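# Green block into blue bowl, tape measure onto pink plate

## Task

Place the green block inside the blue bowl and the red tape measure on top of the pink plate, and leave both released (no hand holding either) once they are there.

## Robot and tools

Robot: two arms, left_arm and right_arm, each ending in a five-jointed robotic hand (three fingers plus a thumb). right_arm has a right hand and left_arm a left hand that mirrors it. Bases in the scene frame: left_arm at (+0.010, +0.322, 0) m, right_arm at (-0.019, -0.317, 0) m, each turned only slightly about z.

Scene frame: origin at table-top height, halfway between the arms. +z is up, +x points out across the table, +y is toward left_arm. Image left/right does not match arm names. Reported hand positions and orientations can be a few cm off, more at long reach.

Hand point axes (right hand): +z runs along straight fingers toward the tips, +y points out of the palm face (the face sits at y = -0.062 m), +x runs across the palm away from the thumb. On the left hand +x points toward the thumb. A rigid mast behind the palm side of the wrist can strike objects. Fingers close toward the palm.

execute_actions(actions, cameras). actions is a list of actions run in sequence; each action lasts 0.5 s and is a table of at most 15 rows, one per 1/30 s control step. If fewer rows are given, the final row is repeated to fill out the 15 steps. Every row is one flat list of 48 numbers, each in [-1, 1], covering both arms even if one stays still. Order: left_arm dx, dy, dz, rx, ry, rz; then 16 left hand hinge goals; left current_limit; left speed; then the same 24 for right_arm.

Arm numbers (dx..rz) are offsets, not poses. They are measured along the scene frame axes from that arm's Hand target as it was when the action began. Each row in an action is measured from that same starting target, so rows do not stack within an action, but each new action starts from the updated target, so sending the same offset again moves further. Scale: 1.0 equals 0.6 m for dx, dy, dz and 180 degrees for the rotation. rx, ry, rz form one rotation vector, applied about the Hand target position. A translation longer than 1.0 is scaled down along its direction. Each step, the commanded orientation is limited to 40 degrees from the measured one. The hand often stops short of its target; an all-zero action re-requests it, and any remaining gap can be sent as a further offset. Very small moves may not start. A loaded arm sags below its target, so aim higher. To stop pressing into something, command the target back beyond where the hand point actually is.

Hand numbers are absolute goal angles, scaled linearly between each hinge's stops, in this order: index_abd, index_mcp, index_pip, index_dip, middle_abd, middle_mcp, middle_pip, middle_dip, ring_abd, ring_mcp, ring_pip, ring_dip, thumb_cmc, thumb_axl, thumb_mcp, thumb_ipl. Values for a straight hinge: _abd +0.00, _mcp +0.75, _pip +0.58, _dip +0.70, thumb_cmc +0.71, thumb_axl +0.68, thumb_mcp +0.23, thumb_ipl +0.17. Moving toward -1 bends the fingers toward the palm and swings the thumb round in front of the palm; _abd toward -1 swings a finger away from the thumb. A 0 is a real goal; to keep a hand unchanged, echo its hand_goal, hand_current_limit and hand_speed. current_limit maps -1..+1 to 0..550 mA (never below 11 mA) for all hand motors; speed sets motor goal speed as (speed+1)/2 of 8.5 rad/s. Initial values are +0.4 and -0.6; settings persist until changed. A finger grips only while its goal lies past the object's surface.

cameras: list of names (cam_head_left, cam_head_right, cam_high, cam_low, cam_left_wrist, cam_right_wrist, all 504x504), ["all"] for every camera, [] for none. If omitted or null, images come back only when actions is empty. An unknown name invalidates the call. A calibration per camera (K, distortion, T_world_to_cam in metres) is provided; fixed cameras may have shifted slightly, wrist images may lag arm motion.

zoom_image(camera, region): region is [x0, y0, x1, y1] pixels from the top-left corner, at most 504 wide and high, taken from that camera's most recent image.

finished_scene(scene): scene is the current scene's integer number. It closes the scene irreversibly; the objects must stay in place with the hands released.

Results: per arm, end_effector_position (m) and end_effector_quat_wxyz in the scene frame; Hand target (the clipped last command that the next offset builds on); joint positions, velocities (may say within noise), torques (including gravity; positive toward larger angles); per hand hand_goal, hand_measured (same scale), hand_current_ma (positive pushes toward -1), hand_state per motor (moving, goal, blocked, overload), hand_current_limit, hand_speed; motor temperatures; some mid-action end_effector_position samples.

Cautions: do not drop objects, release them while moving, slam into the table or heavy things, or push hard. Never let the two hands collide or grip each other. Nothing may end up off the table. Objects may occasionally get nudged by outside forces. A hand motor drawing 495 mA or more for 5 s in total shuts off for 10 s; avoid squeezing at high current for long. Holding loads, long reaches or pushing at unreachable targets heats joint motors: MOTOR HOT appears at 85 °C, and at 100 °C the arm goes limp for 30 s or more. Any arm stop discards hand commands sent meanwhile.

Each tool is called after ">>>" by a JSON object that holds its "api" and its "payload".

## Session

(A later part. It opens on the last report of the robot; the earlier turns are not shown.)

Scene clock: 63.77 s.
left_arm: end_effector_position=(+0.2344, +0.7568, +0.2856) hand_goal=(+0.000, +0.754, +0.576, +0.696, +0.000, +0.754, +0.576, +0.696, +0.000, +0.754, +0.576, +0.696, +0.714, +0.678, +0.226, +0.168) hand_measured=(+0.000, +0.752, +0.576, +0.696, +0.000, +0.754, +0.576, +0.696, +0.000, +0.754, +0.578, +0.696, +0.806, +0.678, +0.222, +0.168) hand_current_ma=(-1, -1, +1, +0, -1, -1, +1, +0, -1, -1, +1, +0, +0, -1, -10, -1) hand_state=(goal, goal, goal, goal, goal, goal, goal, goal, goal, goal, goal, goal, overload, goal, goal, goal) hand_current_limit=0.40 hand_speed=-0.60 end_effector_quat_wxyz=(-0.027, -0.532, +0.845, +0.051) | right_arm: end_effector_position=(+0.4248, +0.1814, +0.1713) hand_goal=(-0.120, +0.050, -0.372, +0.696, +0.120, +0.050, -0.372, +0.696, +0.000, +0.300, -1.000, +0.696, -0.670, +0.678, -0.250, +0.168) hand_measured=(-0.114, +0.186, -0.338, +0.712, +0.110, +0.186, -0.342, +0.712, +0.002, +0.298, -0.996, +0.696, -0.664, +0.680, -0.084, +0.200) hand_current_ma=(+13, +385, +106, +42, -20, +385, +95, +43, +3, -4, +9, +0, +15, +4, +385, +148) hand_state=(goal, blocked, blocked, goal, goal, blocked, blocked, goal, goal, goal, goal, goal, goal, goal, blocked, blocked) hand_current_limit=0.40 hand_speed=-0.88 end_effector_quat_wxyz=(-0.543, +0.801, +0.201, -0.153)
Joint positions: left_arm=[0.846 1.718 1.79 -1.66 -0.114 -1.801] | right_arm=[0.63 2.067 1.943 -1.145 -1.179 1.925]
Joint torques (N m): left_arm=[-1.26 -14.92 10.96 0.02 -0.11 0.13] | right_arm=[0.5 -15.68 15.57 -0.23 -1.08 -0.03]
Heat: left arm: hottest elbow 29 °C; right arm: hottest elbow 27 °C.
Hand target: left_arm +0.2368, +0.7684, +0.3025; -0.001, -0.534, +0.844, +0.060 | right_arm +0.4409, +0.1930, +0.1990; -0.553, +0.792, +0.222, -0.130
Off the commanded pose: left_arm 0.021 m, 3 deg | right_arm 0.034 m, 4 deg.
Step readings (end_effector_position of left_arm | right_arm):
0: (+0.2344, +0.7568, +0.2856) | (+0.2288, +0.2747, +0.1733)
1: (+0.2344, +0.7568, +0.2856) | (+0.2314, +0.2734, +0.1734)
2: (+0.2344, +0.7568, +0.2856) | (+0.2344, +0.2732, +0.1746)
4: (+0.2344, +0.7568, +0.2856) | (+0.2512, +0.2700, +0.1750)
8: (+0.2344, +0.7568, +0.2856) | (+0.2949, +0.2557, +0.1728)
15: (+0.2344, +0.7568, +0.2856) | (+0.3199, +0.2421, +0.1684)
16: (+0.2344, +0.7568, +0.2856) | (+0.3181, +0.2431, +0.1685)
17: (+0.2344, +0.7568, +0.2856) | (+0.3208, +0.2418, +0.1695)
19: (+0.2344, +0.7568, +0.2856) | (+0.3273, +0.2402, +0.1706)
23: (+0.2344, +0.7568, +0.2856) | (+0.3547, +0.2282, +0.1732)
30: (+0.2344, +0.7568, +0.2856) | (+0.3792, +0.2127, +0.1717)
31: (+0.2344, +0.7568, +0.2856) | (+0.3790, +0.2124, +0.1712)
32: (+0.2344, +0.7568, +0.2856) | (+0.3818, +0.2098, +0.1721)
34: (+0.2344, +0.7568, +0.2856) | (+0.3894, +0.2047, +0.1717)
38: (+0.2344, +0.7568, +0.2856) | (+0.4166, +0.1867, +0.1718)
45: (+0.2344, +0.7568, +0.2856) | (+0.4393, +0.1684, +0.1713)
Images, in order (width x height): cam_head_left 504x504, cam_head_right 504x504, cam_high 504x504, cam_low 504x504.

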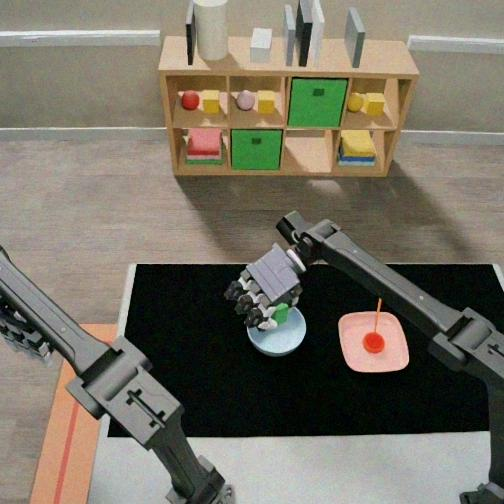

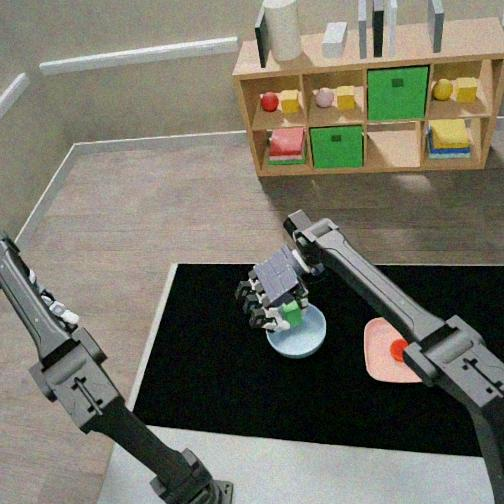

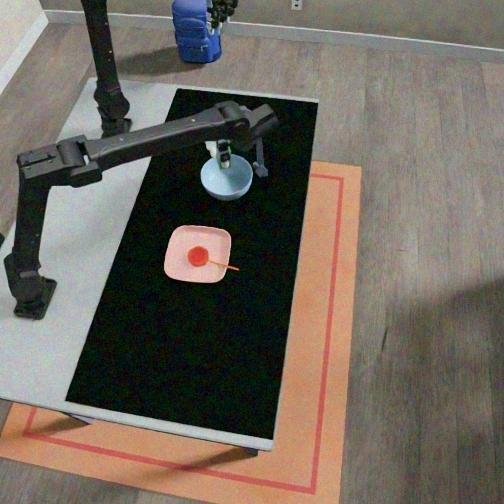

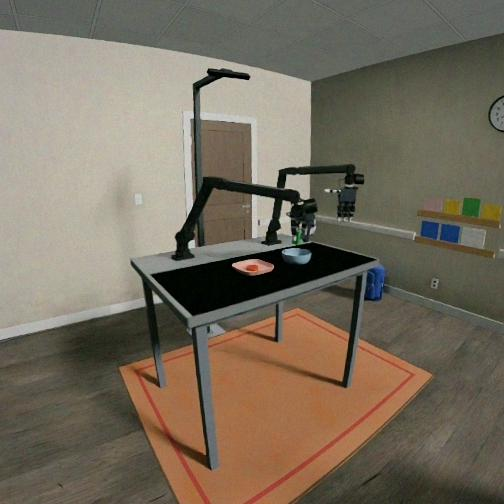

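>>> {"api": "execute_actions", "payload": {"actions": [[[0,0,0,0,0,0,0,0.754,0.576,0.696,0,0.754,0.576,0.696,0,0.754,0.576,0.696,0.714,0.678,0.226,0.168,0.4,-0.6,-0.002,-0.005,-0.125,0,0,0,-0.12,0.05,-0.372,0.696,0.12,0.05,-0.372,0.696,0,0.3,-1,0.696,-0.671,0.677,-0.25,0.168,0.4,-0.88]]], "cameras": ["cam_low","cam_head_left","cam_head_right"]}}

>>> {"api": "zoom_image", "payload": {"camera": "cam_head_left", "region": [220, 270, 340, 390]}}

>>> {"api": "zoom_image", "payload": {"camera": "cam_low", "region": [260, 200, 340, 270]}}

Scene clock: 65.93 s.
left_arm: end_effector_position=(+0.2344, +0.7568, +0.2856) hand_goal=(+0.000, +0.754, +0.576, +0.696, +0.000, +0.754, +0.576, +0.696, +0.000, +0.754, +0.576, +0.696, +0.714, +0.678, +0.226, +0.168) hand_measured=(+0.000, +0.752, +0.576, +0.696, +0.000, +0.754, +0.576, +0.696, +0.000, +0.754, +0.578, +0.696, +0.806, +0.678, +0.222, +0.168) hand_current_ma=(-1, -1, +1, +0, -1, -1, +1, +0, -1, -1, +1, +0, +0, -1, -10, -1) hand_state=(goal, goal, goal, goal, goal, goal, goal, goal, goal, goal, goal, goal, overload, goal, goal, goal) hand_current_limit=0.40 hand_speed=-0.60 end_effector_quat_wxyz=(-0.027, -0.532, +0.845, +0.051) | right_arm: end_effector_position=(+0.4316, +0.1865, +0.1109) hand_goal=(-0.120, +0.050, -0.372, +0.696, +0.120, +0.050, -0.372, +0.696, +0.000, +0.300, -1.000, +0.696, -0.670, +0.678, -0.250, +0.168) hand_measured=(-0.114, +0.186, -0.338, +0.712, +0.110, +0.186, -0.342, +0.712, +0.002, +0.298, -0.996, +0.696, -0.664, +0.680, -0.084, +0.200) hand_current_ma=(+13, +385, +106, +42, -20, +385, +96, +43, +3, -5, +9, +0, +15, +4, +385, +149) hand_state=(goal, blocked, blocked, goal, goal, blocked, blocked, goal, goal, goal, goal, goal, goal, goal, blocked, blocked) hand_current_limit=0.40 hand_speed=-0.88 end_effector_quat_wxyz=(-0.545, +0.799, +0.208, -0.149)
Joint positions: left_arm=[0.846 1.718 1.79 -1.66 -0.114 -1.801] | right_arm=[0.63 2.123 1.874 -1.022 -1.182 1.906]
Joint torques (N m): left_arm=[-1.08 -15.5 10.91 0.05 -0.12 0.11] | right_arm=[0.03 -17.79 9.81 1.17 -0.99 -0.02]
Heat: left arm: hottest elbow 29 °C; right arm: hottest elbow 27 °C.
Hand target: left_arm +0.2368, +0.7684, +0.3025; -0.001, -0.534, +0.844, +0.060 | right_arm +0.4397, +0.1900, +0.1240; -0.553, +0.792, +0.222, -0.130
Off the commanded pose: left_arm 0.021 m, 3 deg | right_arm 0.016 m, 3 deg.
Step readings (end_effector_position of left_arm | right_arm):
0: (+0.2344, +0.7568, +0.2856) | (+0.4248, +0.1814, +0.1713)
1: (+0.2344, +0.7568, +0.2856) | (+0.4261, +0.1825, +0.1670)
2: (+0.2344, +0.7568, +0.2856) | (+0.4284, +0.1842, +0.1626)
4: (+0.2344, +0.7568, +0.2856) | (+0.4309, +0.1873, +0.1509)
8: (+0.2344, +0.7568, +0.2856) | (+0.4316, +0.1865, +0.1253)
15: (+0.2344, +0.7568, +0.2856) | (+0.4316, +0.1865, +0.1124)
Images, in order (width x height): cam_head_left 504x504, cam_head_right 504x504, cam_low 504x504.

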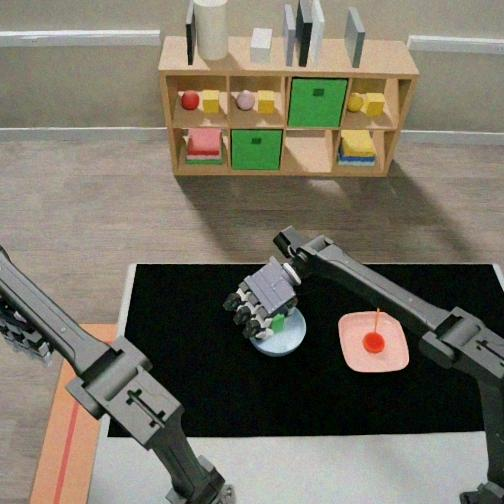

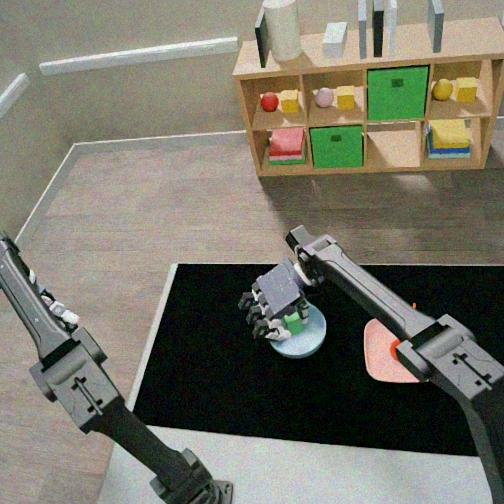

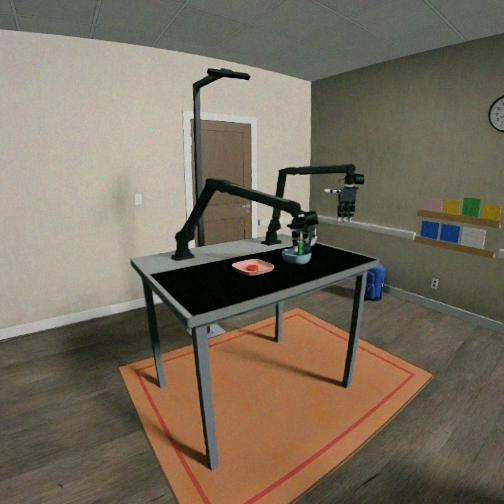

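Scaled by 4.200 from the camera's 504x504 image, which has a finer 720x720 frame.

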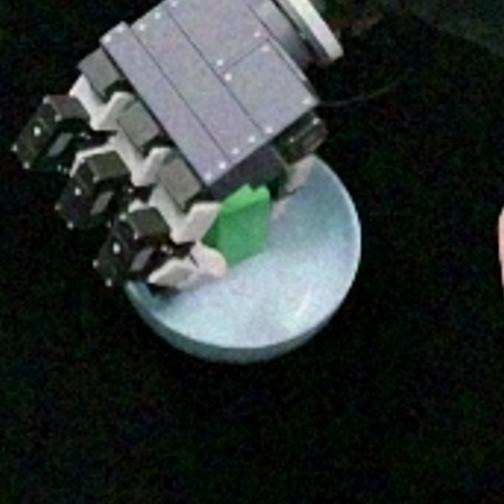

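Scaled by 6.300 from the camera's 504x504 image, which has a finer 720x720 frame.

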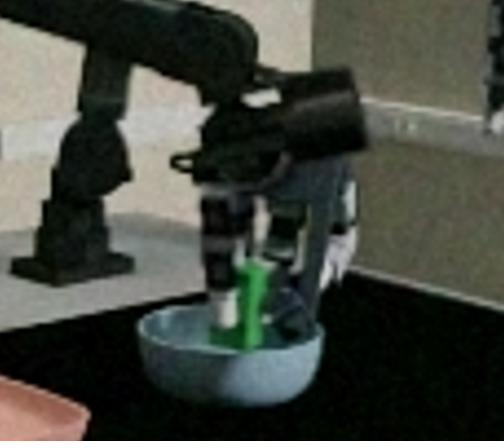

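>>> {"api": "execute_actions", "payload": {"actions": [[[0,0,0,0,0,0,0,0.754,0.576,0.696,0,0.754,0.576,0.696,0,0.754,0.576,0.696,0.714,0.678,0.226,0.168,0.4,-0.6,-0.006,-0.003,-0.066,0,0,0,-0.12,0.05,-0.372,0.696,0.12,0.05,-0.372,0.696,0,0.3,-1,0.696,-0.671,0.677,-0.25,0.168,0.4,-0.88]]], "cameras": ["cam_low","cam_head_left","cam_head_right"]}}

>>> {"api": "zoom_image", "payload": {"camera": "cam_head_left", "region": [220, 270, 340, 390]}}

>>> {"api": "zoom_image", "payload": {"camera": "cam_low", "region": [260, 200, 340, 270]}}

Scene clock: 68.00 s.
left_arm: end_effector_position=(+0.2344, +0.7568, +0.2856) hand_goal=(+0.000, +0.754, +0.576, +0.696, +0.000, +0.754, +0.576, +0.696, +0.000, +0.754, +0.576, +0.696, +0.714, +0.678, +0.226, +0.168) hand_measured=(+0.000, +0.752, +0.576, +0.696, +0.000, +0.754, +0.576, +0.696, +0.000, +0.754, +0.578, +0.696, +0.806, +0.678, +0.222, +0.168) hand_current_ma=(-1, -1, +1, +0, -1, -1, +1, +0, -1, -1, +1, +0, +0, -1, -10, -1) hand_state=(goal, goal, goal, goal, goal, goal, goal, goal, goal, goal, goal, goal, overload, goal, goal, goal) hand_current_limit=0.40 hand_speed=-0.60 end_effector_quat_wxyz=(-0.027, -0.532, +0.845, +0.051) | right_arm: end_effector_position=(+0.4361, +0.1796, +0.0794) hand_goal=(-0.120, +0.050, -0.372, +0.696, +0.120, +0.050, -0.372, +0.696, +0.000, +0.300, -1.000, +0.696, -0.670, +0.678, -0.250, +0.168) hand_measured=(-0.114, +0.186, -0.338, +0.712, +0.110, +0.184, -0.342, +0.712, +0.002, +0.298, -0.996, +0.696, -0.664, +0.680, -0.084, +0.202) hand_current_ma=(+13, +385, +106, +43, -20, +385, +96, +45, +3, -5, +8, +0, +15, +4, +385, +150) hand_state=(goal, blocked, blocked, goal, goal, blocked, blocked, goal, goal, goal, goal, goal, goal, goal, blocked, blocked) hand_current_limit=0.40 hand_speed=-0.88 end_effector_quat_wxyz=(-0.549, +0.798, +0.210, -0.138)
Joint positions: left_arm=[0.846 1.718 1.79 -1.66 -0.114 -1.801] | right_arm=[0.617 2.132 1.804 -0.926 -1.182 1.901]
Joint torques (N m): left_arm=[-1.44 -15.33 10.88 0.09 -0.12 0.13] | right_arm=[0.03 -16.62 9.01 1.48 -1.02 0.05]
Heat: left arm: hottest elbow 29 °C; right arm: hottest elbow 27 °C.
Hand target: left_arm +0.2368, +0.7684, +0.3025; -0.001, -0.534, +0.844, +0.060 | right_arm +0.4361, +0.1882, +0.0844; -0.553, +0.792, +0.222, -0.129
Off the commanded pose: left_arm 0.021 m, 3 deg | right_arm 0.010 m, 2 deg.
Step readings (end_effector_position of left_arm | right_arm):
0: (+0.2344, +0.7568, +0.2856) | (+0.4316, +0.1865, +0.1109)
1: (+0.2344, +0.7568, +0.2856) | (+0.4322, +0.1870, +0.1091)
2: (+0.2344, +0.7568, +0.2856) | (+0.4331, +0.1876, +0.1051)
4: (+0.2344, +0.7568, +0.2856) | (+0.4329, +0.1873, +0.0964)
8: (+0.2344, +0.7568, +0.2856) | (+0.4292, +0.1834, +0.0803)
15: (+0.2344, +0.7568, +0.2856) | (+0.4364, +0.1786, +0.0789)
Images, in order (width x height): cam_head_left 504x504, cam_head_right 504x504, cam_low 504x504.

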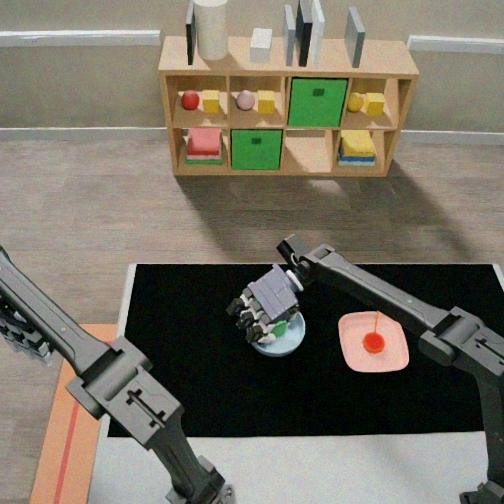

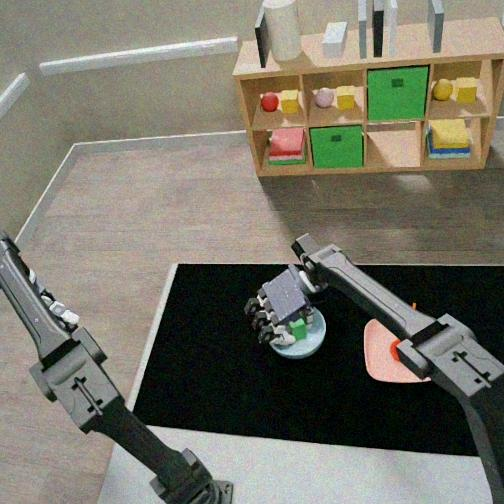

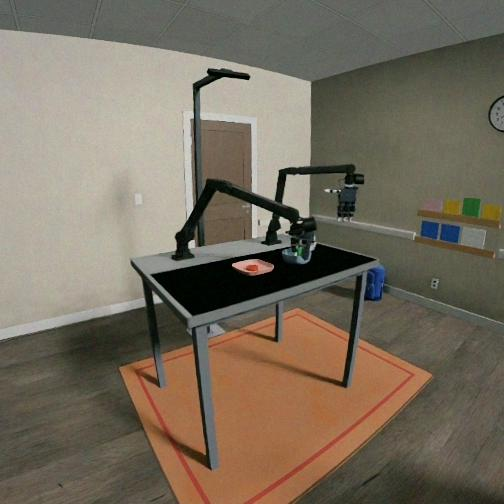

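Scaled by 4.200 from the camera's 504x504 image, which has a finer 720x720 frame.

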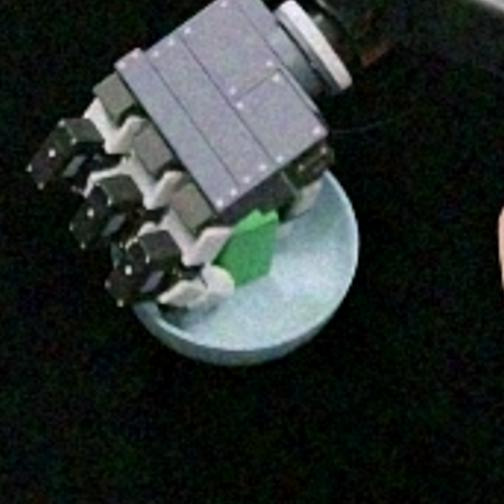

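Scaled by 6.300 from the camera's 504x504 image, which has a finer 720x720 frame.

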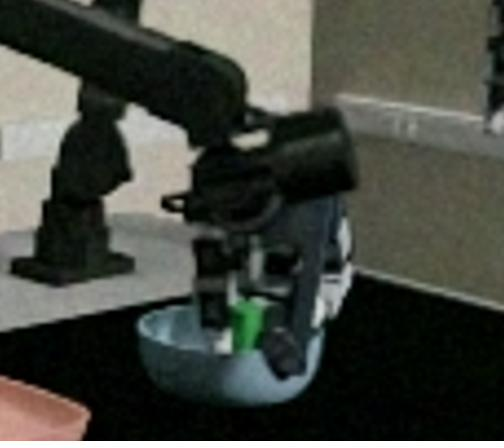

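>>> {"api": "execute_actions", "payload": {"actions": [[[0,0,0,0,0,0,0,0.754,0.576,0.696,0,0.754,0.576,0.696,0,0.754,0.576,0.696,0.714,0.678,0.226,0.168,0.4,-0.6,0,0,0,0,0,0,-0.12,0.24,-0.372,0.696,0.12,0.24,-0.372,0.696,0,0.3,-1,0.696,-0.671,0.677,-0.04,0.168,0.4,-0.92]],[[0,0,0,0,0,0,0,0.754,0.576,0.696,0,0.754,0.576,0.696,0,0.754,0.576,0.696,0.714,0.678,0.226,0.168,0.4,-0.6,0,0,0,0,0,0,-0.12,0.35,-0.372,0.696,0.12,0.35,-0.372,0.696,0,0.3,-1,0.696,-0.671,0.677,0.03,0.168,0.4,-0.9]]], "cameras": ["cam_low","cam_head_left","cam_head_right"]}}

>>> {"api": "zoom_image", "payload": {"camera": "cam_head_left", "region": [220, 270, 340, 390]}}

>>> {"api": "zoom_image", "payload": {"camera": "cam_head_right", "region": [230, 270, 350, 390]}}

Scene clock: 72.90 s.
left_arm: end_effector_position=(+0.2344, +0.7568, +0.2856) hand_goal=(+0.000, +0.754, +0.576, +0.696, +0.000, +0.754, +0.576, +0.696, +0.000, +0.754, +0.576, +0.696, +0.714, +0.678, +0.226, +0.168) hand_measured=(+0.000, +0.752, +0.576, +0.696, +0.000, +0.754, +0.576, +0.696, +0.000, +0.754, +0.578, +0.696, +0.806, +0.678, +0.222, +0.168) hand_current_ma=(-1, -1, +1, +0, -1, -1, +1, +0, -1, -1, +1, +0, +0, -1, -10, -1) hand_state=(goal, goal, goal, goal, goal, goal, goal, goal, goal, goal, goal, goal, overload, goal, goal, goal) hand_current_limit=0.40 hand_speed=-0.60 end_effector_quat_wxyz=(-0.027, -0.532, +0.845, +0.051) | right_arm: end_effector_position=(+0.4376, +0.1782, +0.0794) hand_goal=(-0.120, +0.350, -0.372, +0.696, +0.120, +0.350, -0.372, +0.696, +0.000, +0.300, -1.000, +0.696, -0.670, +0.678, +0.030, +0.168) hand_measured=(-0.118, +0.334, -0.370, +0.698, +0.118, +0.326, -0.372, +0.698, +0.002, +0.298, -0.996, +0.696, -0.666, +0.680, +0.028, +0.170) hand_current_ma=(+5, -45, +4, +6, -2, -78, -1, +6, +3, -5, +8, +0, +7, +4, -6, +5) hand_state=(goal, goal, goal, goal, goal, blocked, goal, goal, goal, goal, goal, goal, goal, goal, goal, goal) hand_current_limit=0.40 hand_speed=-0.90 end_effector_quat_wxyz=(-0.549, +0.798, +0.208, -0.137)
Joint positions: left_arm=[0.846 1.718 1.79 -1.66 -0.114 -1.801] | right_arm=[0.614 2.132 1.804 -0.926 -1.182 1.901]
Joint torques (N m): left_arm=[-1.2 -14.97 10.97 -0.09 -0.11 0.13] | right_arm=[-0.03 -16.09 9.1 1.55 -1 0.08]
Heat: left arm: hottest elbow 29 °C; right arm: hottest elbow 27 °C.
Hand target: left_arm +0.2368, +0.7684, +0.3025; -0.001, -0.534, +0.844, +0.060 | right_arm +0.4361, +0.1882, +0.0844; -0.553, +0.792, +0.222, -0.129
Off the commanded pose: left_arm 0.021 m, 3 deg | right_arm 0.011 m, 2 deg.
Step readings (end_effector_position of left_arm | right_arm):
0: (+0.2344, +0.7568, +0.2856) | (+0.4361, +0.1796, +0.0794)
1: (+0.2344, +0.7568, +0.2856) | (+0.4361, +0.1796, +0.0794)
2: (+0.2344, +0.7568, +0.2856) | (+0.4361, +0.1796, +0.0794)
4: (+0.2344, +0.7568, +0.2856) | (+0.4361, +0.1796, +0.0794)
8: (+0.2344, +0.7568, +0.2856) | (+0.4361, +0.1796, +0.0794)
15: (+0.2344, +0.7568, +0.2856) | (+0.4361, +0.1796, +0.0794)
16: (+0.2344, +0.7568, +0.2856) | (+0.4361, +0.1796, +0.0794)
17: (+0.2344, +0.7568, +0.2856) | (+0.4361, +0.1796, +0.0794)
19: (+0.2344, +0.7568, +0.2856) | (+0.4361, +0.1796, +0.0794)
23: (+0.2344, +0.7568, +0.2856) | (+0.4376, +0.1782, +0.0794)
30: (+0.2344, +0.7568, +0.2856) | (+0.4376, +0.1782, +0.0794)
Images, in order (width x height): cam_head_left 504x504, cam_head_right 504x504, cam_low 504x504.

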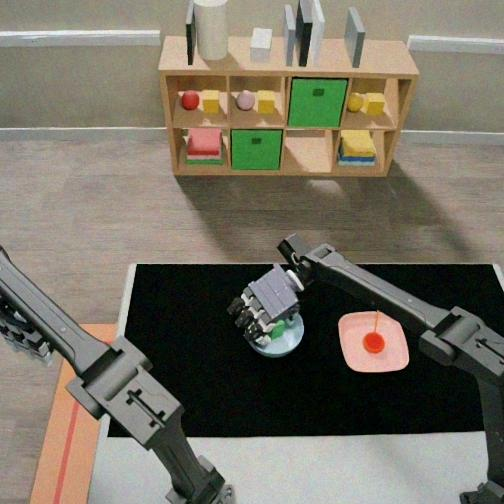

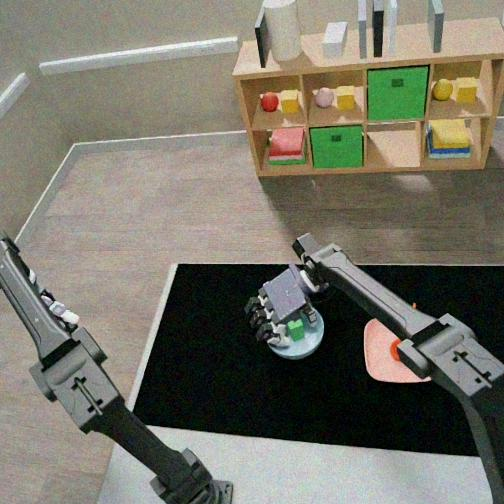

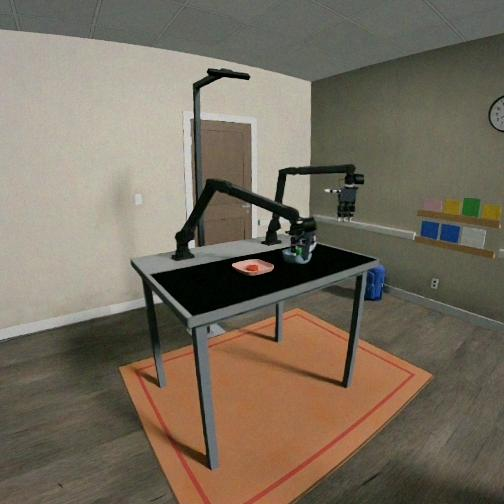

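Scaled by 4.200 from the camera's 504x504 image, which has a finer 720x720 frame.

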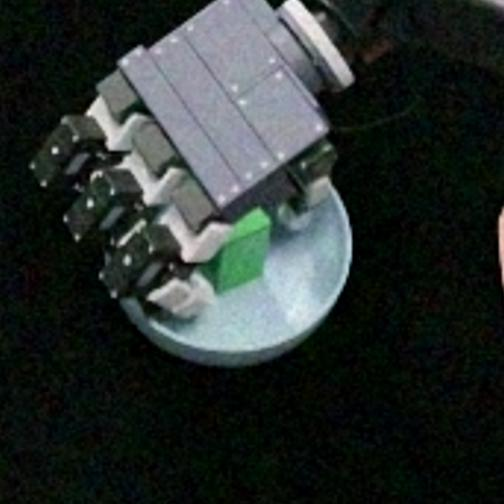

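Scaled by 4.200 from the camera's 504x504 image, which has a finer 720x720 frame.

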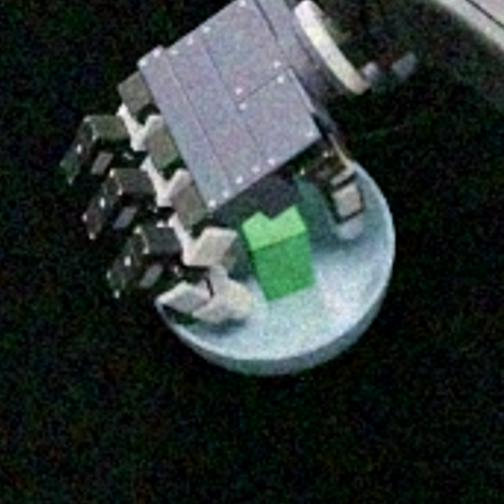

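>>> {"api": "execute_actions", "payload": {"actions": [[[0,0,0,0,0,0,0,0.754,0.576,0.696,0,0.754,0.576,0.696,0,0.754,0.576,0.696,0.714,0.678,0.226,0.168,0.4,-0.6,0.01,0.0,0.07,0,0,0,-0.12,0.33,-0.372,0.696,0.12,0.32,-0.372,0.696,0,0.3,-1,0.696,-0.671,0.677,0.03,0.168,0.4,-0.9]],[[0,0,0,0,0,0,0,0.754,0.576,0.696,0,0.754,0.576,0.696,0,0.754,0.576,0.696,0.714,0.678,0.226,0.168,0.4,-0.6,0,0,0.18,0,0,0,-0.12,0.33,-0.372,0.696,0.12,0.32,-0.372,0.696,0,0.3,-1,0.696,-0.671,0.677,0.03,0.168,0.4,-0.9]]], "cameras": ["cam_low","cam_head_left","cam_head_right"]}}

>>> {"api": "zoom_image", "payload": {"camera": "cam_head_left", "region": [220, 270, 340, 390]}}

>>> {"api": "zoom_image", "payload": {"camera": "cam_head_right", "region": [230, 270, 350, 390]}}

Scene clock: 75.27 s.
left_arm: end_effector_position=(+0.2344, +0.7568, +0.2856) hand_goal=(+0.000, +0.754, +0.576, +0.696, +0.000, +0.754, +0.576, +0.696, +0.000, +0.754, +0.576, +0.696, +0.714, +0.678, +0.226, +0.168) hand_measured=(+0.000, +0.752, +0.576, +0.696, +0.000, +0.754, +0.576, +0.696, +0.000, +0.754, +0.578, +0.696, +0.806, +0.678, +0.222, +0.168) hand_current_ma=(-1, -1, +1, +0, -1, -1, +1, +0, -1, -1, +1, +0, +0, -1, -10, -1) hand_state=(goal, goal, goal, goal, goal, goal, goal, goal, goal, goal, goal, goal, overload, goal, goal, goal) hand_current_limit=0.40 hand_speed=-0.60 end_effector_quat_wxyz=(-0.027, -0.532, +0.845, +0.051) | right_arm: end_effector_position=(+0.4364, +0.1812, +0.2170) hand_goal=(-0.120, +0.330, -0.372, +0.696, +0.120, +0.320, -0.372, +0.696, +0.000, +0.300, -1.000, +0.696, -0.670, +0.678, +0.030, +0.168) hand_measured=(-0.122, +0.322, -0.372, +0.698, +0.118, +0.316, -0.372, +0.698, +0.000, +0.298, -1.000, +0.696, -0.670, +0.680, +0.028, +0.170) hand_current_ma=(-3, -19, +0, +5, -2, -8, -1, +6, +1, -5, +2, +0, +1, +3, -5, +5) hand_state=(goal, goal, goal, goal, goal, goal, goal, goal, goal, goal, goal, goal, goal, goal, goal, goal) hand_current_limit=0.40 hand_speed=-0.90 end_effector_quat_wxyz=(-0.547, +0.799, +0.206, -0.142)
Joint positions: left_arm=[0.846 1.718 1.79 -1.66 -0.114 -1.801] | right_arm=[0.619 2.072 2.07 -1.257 -1.182 1.907]
Joint torques (N m): left_arm=[-1.32 -15.21 10.96 -0.02 -0.12 0.12] | right_arm=[-0.03 -16.32 13.37 -0.27 -0.98 -0.02]
Heat: left arm: hottest elbow 29 °C; right arm: hottest elbow 27 °C.
Hand target: left_arm +0.2368, +0.7684, +0.3025; -0.001, -0.534, +0.844, +0.060 | right_arm +0.4422, +0.1882, +0.2344; -0.553, +0.792, +0.222, -0.129
Off the commanded pose: left_arm 0.021 m, 3 deg | right_arm 0.020 m, 3 deg.
Step readings (end_effector_position of left_arm | right_arm):
0: (+0.2344, +0.7568, +0.2856) | (+0.4376, +0.1782, +0.0794)
1: (+0.2344, +0.7568, +0.2856) | (+0.4359, +0.1770, +0.0793)
2: (+0.2344, +0.7568, +0.2856) | (+0.4337, +0.1754, +0.0796)
4: (+0.2344, +0.7568, +0.2856) | (+0.4305, +0.1730, +0.0800)
8: (+0.2344, +0.7568, +0.2856) | (+0.4286, +0.1717, +0.0810)
15: (+0.2344, +0.7568, +0.2856) | (+0.4278, +0.1711, +0.0810)
16: (+0.2344, +0.7568, +0.2856) | (+0.4271, +0.1704, +0.0872)
17: (+0.2344, +0.7568, +0.2856) | (+0.4232, +0.1677, +0.0927)
19: (+0.2344, +0.7568, +0.2856) | (+0.4196, +0.1664, +0.1146)
23: (+0.2344, +0.7568, +0.2856) | (+0.4286, +0.1742, +0.1731)
30: (+0.2344, +0.7568, +0.2856) | (+0.4376, +0.1822, +0.2212)
Images, in order (width x height): cam_head_left 504x504, cam_head_right 504x504, cam_low 504x504.

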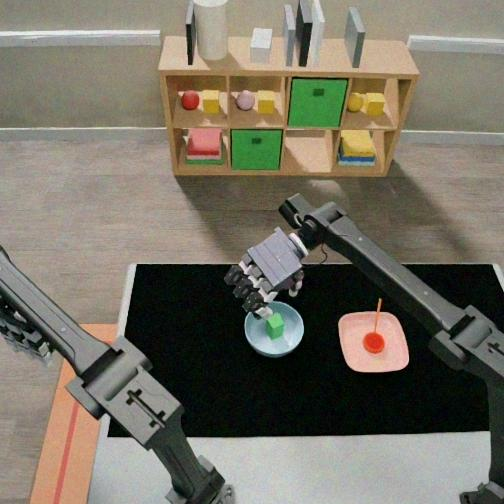

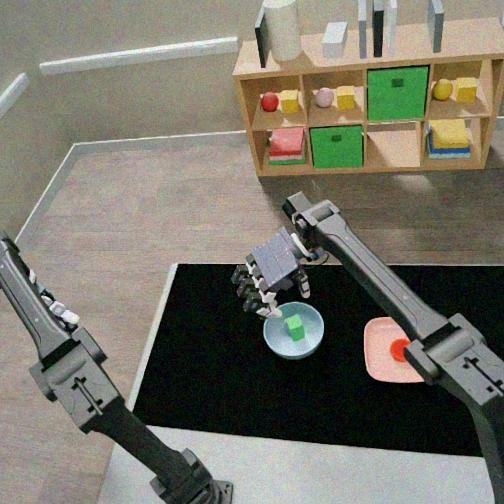

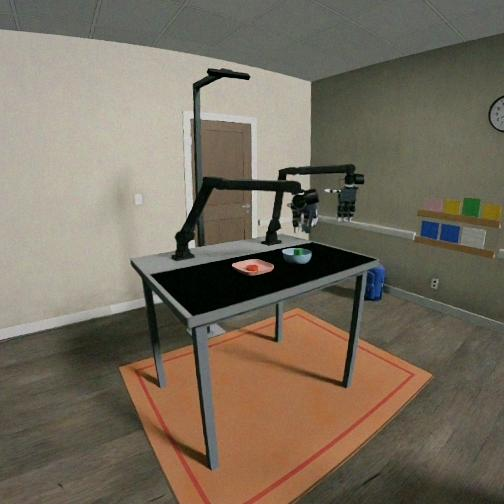

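Scaled by 4.200 from the camera's 504x504 image, which has a finer 720x720 frame.

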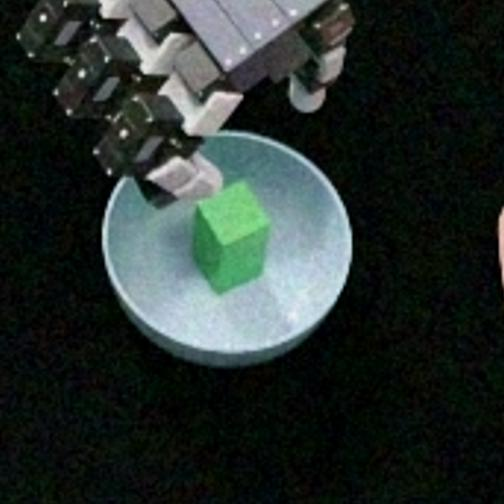

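Scaled by 4.200 from the camera's 504x504 image, which has a finer 720x720 frame.

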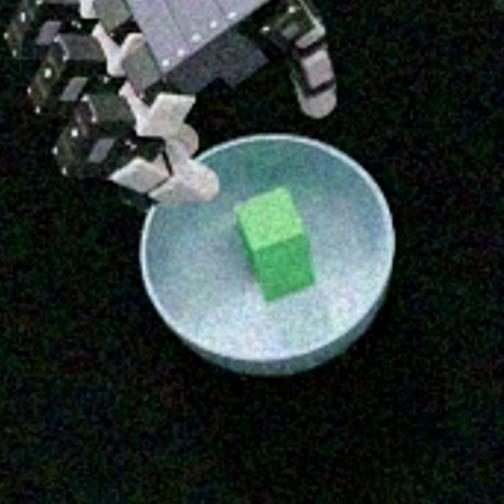

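>>> {"api": "finished_scene", "payload": {"scene": 2}}

The scene is finished: the task was done.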